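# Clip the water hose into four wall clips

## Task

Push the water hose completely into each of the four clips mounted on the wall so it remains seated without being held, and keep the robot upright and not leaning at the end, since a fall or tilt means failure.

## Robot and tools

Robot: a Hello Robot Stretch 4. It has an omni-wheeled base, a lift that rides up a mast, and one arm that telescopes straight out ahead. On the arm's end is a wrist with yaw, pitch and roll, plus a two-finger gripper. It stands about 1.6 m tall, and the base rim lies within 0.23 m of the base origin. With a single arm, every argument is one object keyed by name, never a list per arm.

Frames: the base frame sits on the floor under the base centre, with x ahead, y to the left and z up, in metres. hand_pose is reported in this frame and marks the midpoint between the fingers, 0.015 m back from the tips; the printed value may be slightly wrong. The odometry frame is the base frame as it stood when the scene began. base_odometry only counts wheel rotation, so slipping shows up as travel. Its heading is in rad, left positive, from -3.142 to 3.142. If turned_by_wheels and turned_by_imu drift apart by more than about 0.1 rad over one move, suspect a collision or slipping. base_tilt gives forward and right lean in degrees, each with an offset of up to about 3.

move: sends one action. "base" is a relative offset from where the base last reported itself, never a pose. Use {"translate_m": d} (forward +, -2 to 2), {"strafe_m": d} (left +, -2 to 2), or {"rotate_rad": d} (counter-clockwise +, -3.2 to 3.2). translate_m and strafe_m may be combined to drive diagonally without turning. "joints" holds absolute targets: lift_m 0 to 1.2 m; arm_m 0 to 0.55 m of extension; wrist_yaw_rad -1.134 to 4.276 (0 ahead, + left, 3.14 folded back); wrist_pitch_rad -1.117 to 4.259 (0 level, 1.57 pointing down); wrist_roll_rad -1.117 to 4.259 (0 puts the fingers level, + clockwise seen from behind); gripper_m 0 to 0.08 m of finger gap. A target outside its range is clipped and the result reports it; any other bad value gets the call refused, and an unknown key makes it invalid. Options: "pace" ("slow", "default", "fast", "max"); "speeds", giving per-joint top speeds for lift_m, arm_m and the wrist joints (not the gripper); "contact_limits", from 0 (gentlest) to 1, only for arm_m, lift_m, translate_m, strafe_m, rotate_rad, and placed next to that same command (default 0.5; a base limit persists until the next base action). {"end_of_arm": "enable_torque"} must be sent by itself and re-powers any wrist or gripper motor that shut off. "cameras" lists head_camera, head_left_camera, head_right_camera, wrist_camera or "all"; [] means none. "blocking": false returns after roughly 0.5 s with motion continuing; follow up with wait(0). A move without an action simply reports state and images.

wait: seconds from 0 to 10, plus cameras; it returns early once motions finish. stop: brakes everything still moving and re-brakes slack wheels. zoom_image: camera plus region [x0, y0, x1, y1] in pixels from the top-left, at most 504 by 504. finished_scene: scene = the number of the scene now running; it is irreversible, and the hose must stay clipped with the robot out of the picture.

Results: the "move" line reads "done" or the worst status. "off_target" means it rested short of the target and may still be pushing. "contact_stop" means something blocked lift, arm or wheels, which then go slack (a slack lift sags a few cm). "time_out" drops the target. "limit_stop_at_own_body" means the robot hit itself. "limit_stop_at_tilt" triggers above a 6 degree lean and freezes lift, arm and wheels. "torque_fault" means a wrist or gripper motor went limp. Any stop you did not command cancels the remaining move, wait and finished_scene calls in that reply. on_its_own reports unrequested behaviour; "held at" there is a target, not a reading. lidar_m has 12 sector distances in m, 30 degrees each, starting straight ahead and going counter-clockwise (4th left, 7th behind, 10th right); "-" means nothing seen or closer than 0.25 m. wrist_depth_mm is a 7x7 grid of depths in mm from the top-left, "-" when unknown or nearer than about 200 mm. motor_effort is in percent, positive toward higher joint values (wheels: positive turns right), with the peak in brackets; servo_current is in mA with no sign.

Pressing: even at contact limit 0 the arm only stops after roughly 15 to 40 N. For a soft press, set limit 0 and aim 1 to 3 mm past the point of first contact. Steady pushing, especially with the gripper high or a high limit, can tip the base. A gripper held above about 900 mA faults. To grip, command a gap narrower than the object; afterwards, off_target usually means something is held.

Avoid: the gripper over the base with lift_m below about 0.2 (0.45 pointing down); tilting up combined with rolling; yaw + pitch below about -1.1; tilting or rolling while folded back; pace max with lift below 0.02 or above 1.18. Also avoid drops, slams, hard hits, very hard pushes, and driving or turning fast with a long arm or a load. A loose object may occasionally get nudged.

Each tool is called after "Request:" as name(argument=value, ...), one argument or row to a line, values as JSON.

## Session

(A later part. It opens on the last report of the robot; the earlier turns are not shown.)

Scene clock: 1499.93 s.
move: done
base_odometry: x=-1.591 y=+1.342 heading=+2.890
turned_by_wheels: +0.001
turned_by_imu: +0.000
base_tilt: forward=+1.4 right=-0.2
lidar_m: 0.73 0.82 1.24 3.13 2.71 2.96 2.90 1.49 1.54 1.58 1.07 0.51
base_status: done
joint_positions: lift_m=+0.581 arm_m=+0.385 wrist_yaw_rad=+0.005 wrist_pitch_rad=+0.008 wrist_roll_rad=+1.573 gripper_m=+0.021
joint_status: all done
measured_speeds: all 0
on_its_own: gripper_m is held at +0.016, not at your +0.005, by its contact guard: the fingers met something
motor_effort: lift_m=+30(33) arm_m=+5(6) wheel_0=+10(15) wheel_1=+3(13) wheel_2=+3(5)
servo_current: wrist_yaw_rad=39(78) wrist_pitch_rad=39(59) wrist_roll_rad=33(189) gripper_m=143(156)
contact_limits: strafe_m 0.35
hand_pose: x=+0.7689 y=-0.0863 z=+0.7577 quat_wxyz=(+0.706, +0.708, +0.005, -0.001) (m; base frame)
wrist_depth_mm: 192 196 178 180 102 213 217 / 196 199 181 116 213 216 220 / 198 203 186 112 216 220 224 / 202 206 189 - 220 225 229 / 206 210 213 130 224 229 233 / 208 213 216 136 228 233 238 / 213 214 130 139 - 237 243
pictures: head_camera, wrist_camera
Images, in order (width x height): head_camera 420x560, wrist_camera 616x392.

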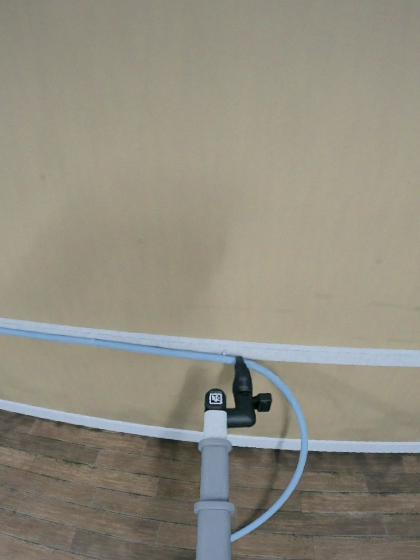

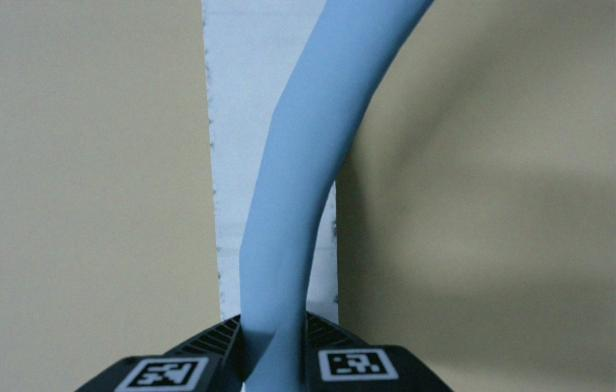

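Matches the clip 3 setup. Press.

Request:
move(
  joints={"arm_m": 0.408},
  pace="slow",
  cameras=["head_camera"],
)

Request:
zoom_image(
  camera="head_camera",
  region=[200, 320, 300, 410],
)

Request:
move(
  joints={"arm_m": 0.425},
  pace="slow",
  contact_limits={"arm_m": 0.7},
  cameras=["head_camera"],
)

Request:
zoom_image(
  camera="head_camera",
  region=[200, 320, 300, 410],
)

Scene clock: 1508.00 s.
move: done
base_odometry: x=-1.591 y=+1.342 heading=+2.890
turned_by_wheels: +0.000
turned_by_imu: -0.002
base_tilt: forward=+1.7 right=-0.2
lidar_m: 0.76 0.83 1.21 3.13 2.71 2.94 2.90 1.52 1.57 1.58 1.06 0.52
base_status: not commanded
joint_positions: lift_m=+0.581 arm_m=+0.408 wrist_yaw_rad=+0.005 wrist_pitch_rad=+0.008 wrist_roll_rad=+1.573 gripper_m=+0.021
joint_status: all done
measured_speeds: all 0
on_its_own: gripper_m is held at +0.016, not at your +0.005, by its contact guard: the fingers met something
motor_effort: lift_m=+30(30) arm_m=+7(9) wheel_0=+10(11) wheel_1=+3(3) wheel_2=+3(4)
servo_current: wrist_yaw_rad=20(52) wrist_pitch_rad=52(72) wrist_roll_rad=46(59) gripper_m=150(156)
contact_limits: strafe_m 0.35
hand_pose: x=+0.7917 y=-0.0863 z=+0.7577 quat_wxyz=(+0.706, +0.708, +0.005, -0.001) (m; base frame)
wrist_depth_mm: 172 177 157 158 103 191 195 / 175 179 160 116 193 195 198 / 178 182 163 113 195 198 202 / 181 184 165 - 196 202 205 / 184 187 169 128 200 205 209 / 186 190 170 137 203 209 213 / 189 191 130 139 - 214 217
pictures: head_camera
Images, in order (width x height): head_camera 420x560.

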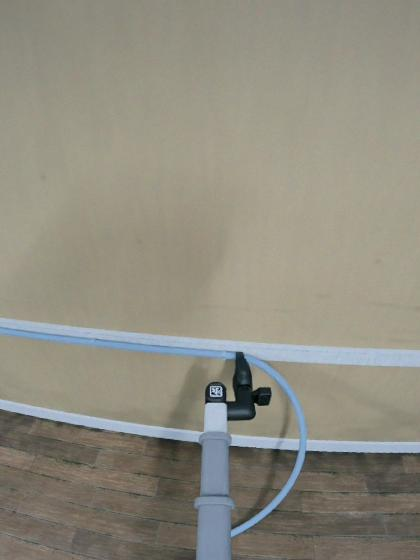

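Scaled by 5.040 from the camera's 420x560 image, which has a finer 1200x1600 frame.

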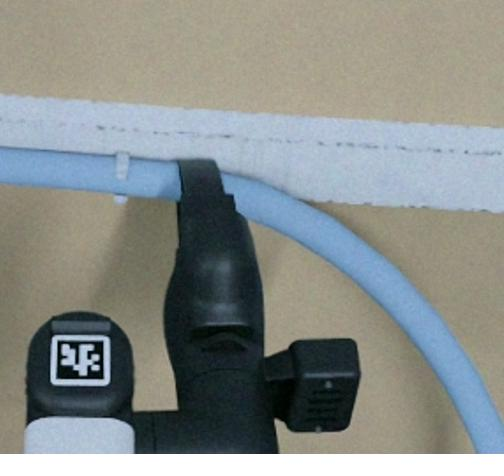

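Scene clock: 1509.10 s.
move: done
base_odometry: x=-1.591 y=+1.342 heading=+2.890
turned_by_wheels: +0.000
turned_by_imu: +0.010
base_tilt: forward=+1.6 right=-0.3
lidar_m: 0.77 0.86 1.23 3.14 2.69 2.94 2.90 1.52 1.57 1.58 1.06 0.56
base_status: not commanded
joint_positions: lift_m=+0.581 arm_m=+0.424 wrist_yaw_rad=-0.003 wrist_pitch_rad=+0.008 wrist_roll_rad=+1.573 gripper_m=+0.021
joint_status: all done
measured_speeds: all 0
on_its_own: gripper_m is held at +0.016, not at your +0.005, by its contact guard: the fingers met something
motor_effort: lift_m=+30(30) arm_m=+18(20) wheel_0=+13(14) wheel_1=+10(10) wheel_2=-5(6)
servo_current: wrist_yaw_rad=26(52) wrist_pitch_rad=52(59) wrist_roll_rad=46(59) gripper_m=150(163)
contact_limits: arm_m 0.7; strafe_m 0.35
hand_pose: x=+0.8069 y=-0.0882 z=+0.7577 quat_wxyz=(+0.706, +0.708, +0.002, -0.004) (m; base frame)
wrist_depth_mm: 171 175 156 157 117 190 194 / 172 176 157 120 189 192 195 / 174 178 158 124 190 194 198 / 175 179 160 - 191 196 200 / 177 181 162 136 193 198 202 / 179 181 162 138 195 199 204 / 180 182 126 138 105 202 206
pictures: head_camera
Images, in order (width x height): head_camera 420x560.

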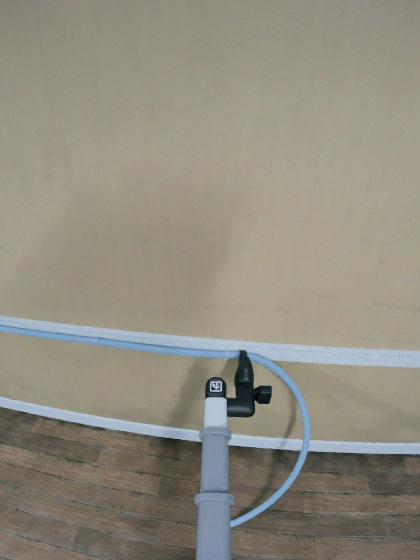

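Scaled by 5.040 from the camera's 420x560 image, which has a finer 1200x1600 frame.

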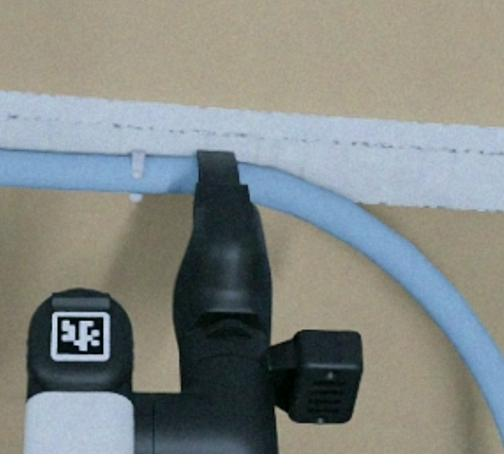

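Request:
move(
  joints={"gripper_m": 0.055},
  cameras=[],
)

Request:
move(
  joints={"arm_m": 0.22, "wrist_yaw_rad": 0},
)

Request:
zoom_image(
  camera="head_camera",
  region=[0, 300, 150, 380],
)

Request:
zoom_image(
  camera="head_camera",
  region=[180, 320, 280, 410],
)

Request:
zoom_image(
  camera="head_left_camera",
  region=[0, 280, 400, 560],
)

Scene clock: 1518.80 s.
move: off_target
base_odometry: x=-1.591 y=+1.342 heading=+2.890
turned_by_wheels: +0.000
turned_by_imu: -0.002
base_tilt: forward=+1.5 right=-0.2
lidar_m: 0.77 0.83 1.24 3.14 2.68 2.96 2.89 1.50 1.58 1.57 1.04 0.65
base_status: not commanded
joint_positions: lift_m=+0.581 arm_m=+0.424 wrist_yaw_rad=-0.004 wrist_pitch_rad=+0.015 wrist_roll_rad=+1.571 gripper_m=+0.051
joint_status: gripper_m off_target (ended at +0.051, target +0.055)
measured_speeds: all 0
motor_effort: lift_m=+30(30) arm_m=+17(18) wheel_0=+13(14) wheel_1=+10(10) wheel_2=-6(6)
servo_current: wrist_yaw_rad=39(65) wrist_pitch_rad=85(91) wrist_roll_rad=39(59) gripper_m=65(143)
contact_limits: arm_m 0.7; strafe_m 0.35
hand_pose: x=+0.8069 y=-0.0883 z=+0.7563 quat_wxyz=(+0.707, +0.707, +0.004, -0.007) (m; base frame)
wrist_depth_mm: 168 173 156 160 191 141 135 / 170 174 157 163 190 136 204 / 171 176 159 163 137 201 206 / 173 177 160 164 - 202 207 / 174 179 162 164 198 204 209 / 175 180 163 137 200 206 212 / 176 180 147 137 107 208 214
pictures: none
No camera images: "cameras" was empty.

Scene clock: 1520.50 s.
move: done
base_odometry: x=-1.591 y=+1.342 heading=+2.889
turned_by_wheels: -0.001
turned_by_imu: -0.002
base_tilt: forward=+1.5 right=-0.1
lidar_m: 0.76 0.82 1.21 3.14 2.69 2.96 2.89 1.50 1.56 1.58 1.07 0.67
base_status: not commanded
joint_positions: lift_m=+0.581 arm_m=+0.220 wrist_yaw_rad=-0.001 wrist_pitch_rad=+0.007 wrist_roll_rad=+1.571 gripper_m=+0.054
joint_status: all done
measured_speeds: all 0
on_its_own: gripper_m moved +0.003 to your old target +0.055
motor_effort: lift_m=+27(30) arm_m=-6(14) wheel_0=+1(14) wheel_1=+3(10) wheel_2=+0(6)
servo_current: wrist_yaw_rad=39(65) wrist_pitch_rad=52(85) wrist_roll_rad=52(59) gripper_m=33(78)
contact_limits: strafe_m 0.35
hand_pose: x=+0.6037 y=-0.0876 z=+0.7583 quat_wxyz=(+0.707, +0.707, +0.002, -0.003) (m; base frame)
wrist_depth_mm: 357 364 368 351 382 389 392 / 359 366 373 355 387 394 399 / 364 370 377 359 389 397 402 / 368 375 379 364 394 399 - / 370 379 384 366 399 - - / 375 384 387 368 402 - - / 379 121 156 347 112 - -
pictures: head_camera, head_left_camera, head_right_camera, wrist_camera
Images, in order (width x height): head_camera 420x560, head_left_camera 420x672, head_right_camera 420x672, wrist_camera 616x392.

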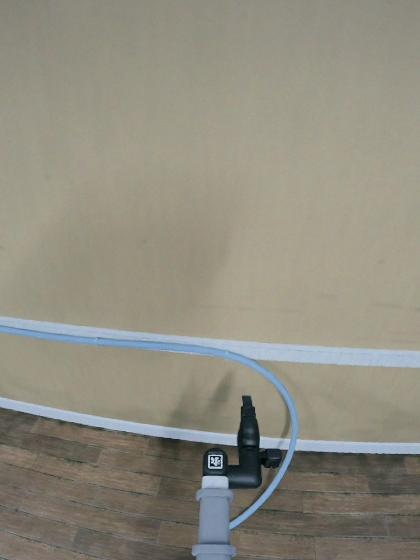

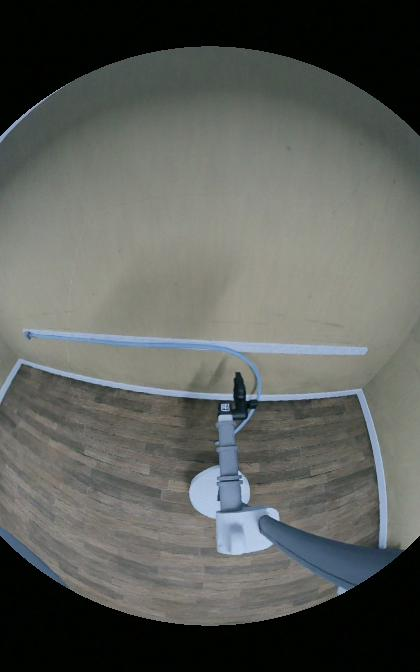

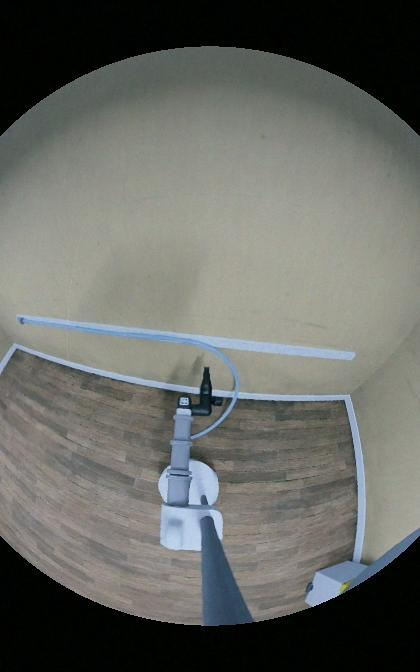

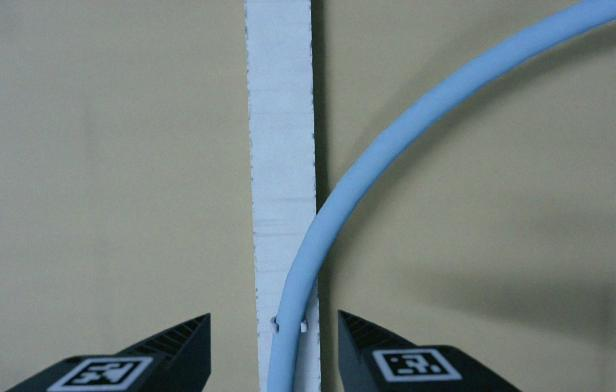

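Scaled by 3.360 from the camera's 420x560 image, which has a finer 1200x1600 frame.

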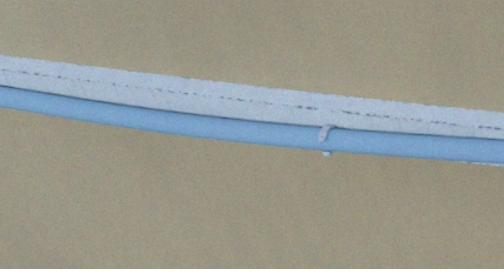

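Scaled by 5.040 from the camera's 420x560 image, which has a finer 1200x1600 frame.

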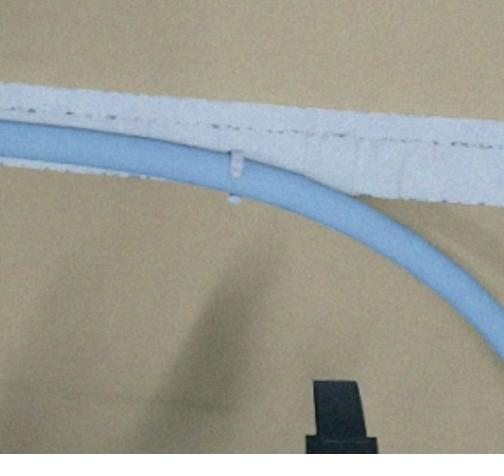

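Scaled by 1.260 from the camera's 420x672 image, which has a finer 600x960 frame.

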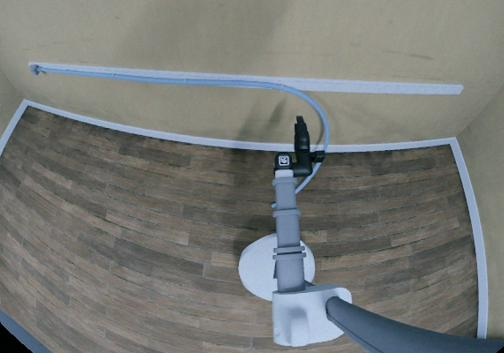

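Request:
move(
  base={"translate_m": -0.5},
  joints={"arm_m": 0.0},
  cameras=[],
)

Request:
move(
  base={"strafe_m": 0.9},
)

Request:
zoom_image(
  camera="head_camera",
  region=[0, 200, 140, 300],
)

Request:
zoom_image(
  camera="head_camera",
  region=[140, 200, 280, 300],
)

Request:
zoom_image(
  camera="head_camera",
  region=[280, 200, 420, 300],
)

Request:
zoom_image(
  camera="wrist_camera",
  region=[200, 0, 350, 392],
)

Scene clock: 1535.87 s.
move: done
base_odometry: x=-1.107 y=+1.217 heading=+2.889
turned_by_wheels: +0.000
turned_by_imu: -0.004
base_tilt: forward=+1.4 right=-0.2
lidar_m: 1.13 1.37 2.01 2.54 2.55 2.45 2.40 1.39 1.19 1.53 1.64 1.19
base_status: done
joint_positions: lift_m=+0.582 arm_m=+0.000 wrist_yaw_rad=-0.001 wrist_pitch_rad=+0.007 wrist_roll_rad=+1.571 gripper_m=+0.054
joint_status: all done
measured_speeds: all 0
motor_effort: lift_m=+27(28) arm_m=-6(7) wheel_0=-5(11) wheel_1=-1(9) wheel_2=+2(15)
servo_current: wrist_yaw_rad=39(52) wrist_pitch_rad=52(65) wrist_roll_rad=52(59) gripper_m=33(52)
hand_pose: x=+0.3838 y=-0.0876 z=+0.7583 quat_wxyz=(+0.707, +0.707, +0.002, -0.003) (m; base frame)
wrist_depth_mm: - - - 1060 - - 1008 / - - - 1098 - - 1025 / - - - 1078 - - 976 / - - - 1098 - - 1025 / - - - - - - 1025 / - - - 1138 - - 1042 / - 109 137 1138 112 - 1008
pictures: none
No camera images: "cameras" was empty.

Scene clock: 1540.20 s.
move: done
base_odometry: x=-1.333 y=+0.346 heading=+2.888
turned_by_wheels: +0.000
turned_by_imu: +0.001
base_tilt: forward=+1.7 right=-0.1
lidar_m: 1.34 1.46 2.22 2.03 1.68 2.32 2.31 2.51 2.03 2.44 1.60 1.40
base_status: done
joint_positions: lift_m=+0.582 arm_m=+0.000 wrist_yaw_rad=-0.001 wrist_pitch_rad=+0.007 wrist_roll_rad=+1.571 gripper_m=+0.054
joint_status: not commanded
measured_speeds: all 0
motor_effort: lift_m=+27(27) arm_m=-6(6) wheel_0=-3(15) wheel_1=+1(12) wheel_2=+0(7)
servo_current: wrist_yaw_rad=26(52) wrist_pitch_rad=33(65) wrist_roll_rad=20(59) gripper_m=39(52)
hand_pose: x=+0.3838 y=-0.0876 z=+0.7583 quat_wxyz=(+0.707, +0.707, +0.002, -0.003) (m; base frame)
wrist_depth_mm: - - - 1138 - - 1025 / - - - 1160 - - 1042 / - - - - - - 1025 / - - - 1205 - - 1042 / - - - - - - 1042 / - - - 1229 - - 1060 / - 109 137 1229 112 - 1008
pictures: head_camera, head_left_camera, head_right_camera, wrist_camera
Images, in order (width x height): head_camera 420x560, head_left_camera 420x672, head_right_camera 420x672, wrist_camera 616x392.

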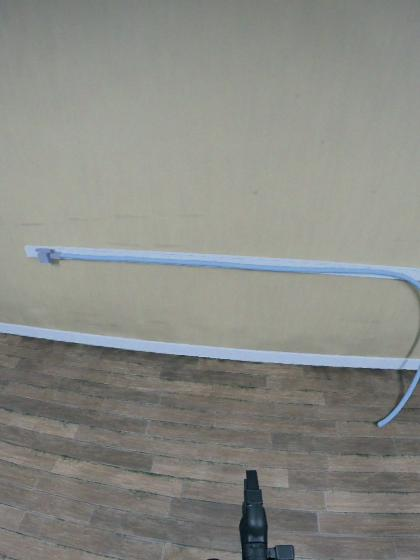

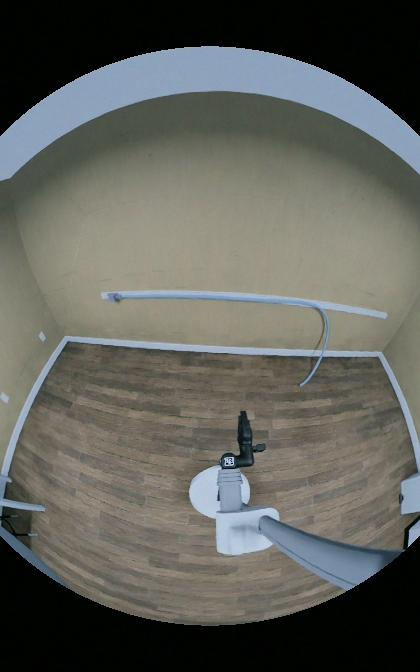

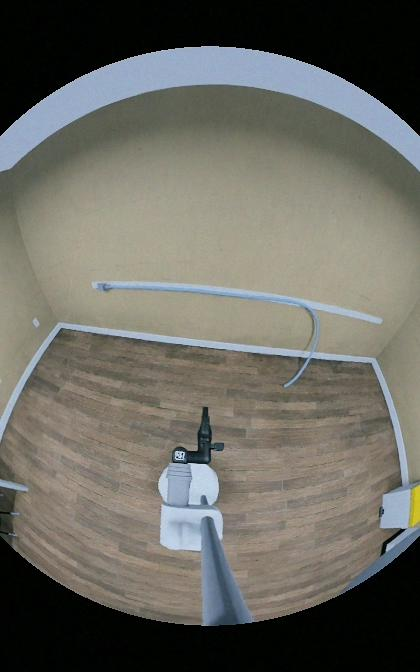

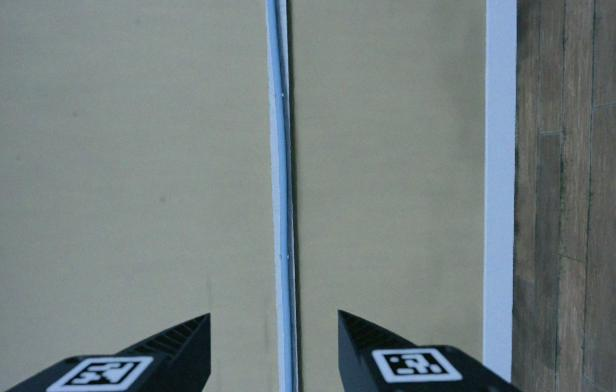

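Scaled by 3.600 from the camera's 420x560 image, which has a finer 1200x1600 frame.

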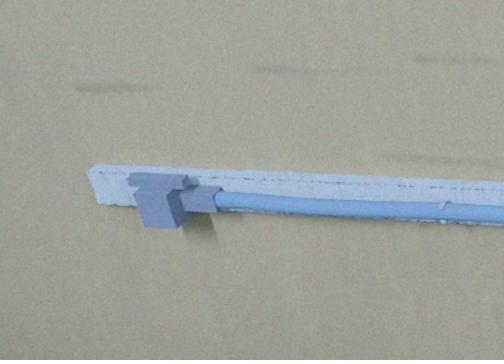

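Scaled by 3.600 from the camera's 420x560 image, which has a finer 1200x1600 frame.

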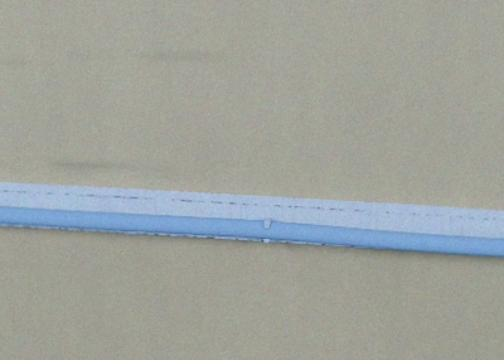

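Scaled by 3.600 from the camera's 420x560 image, which has a finer 1200x1600 frame.

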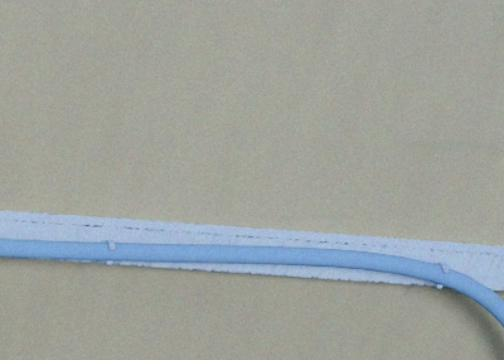

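Scaled by 1.286.

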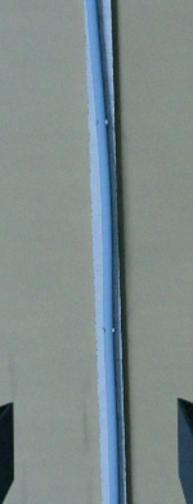

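All four clips hold the hose.

Request:
finished_scene(
  scene=1,
)

The scene is finished: the task was done.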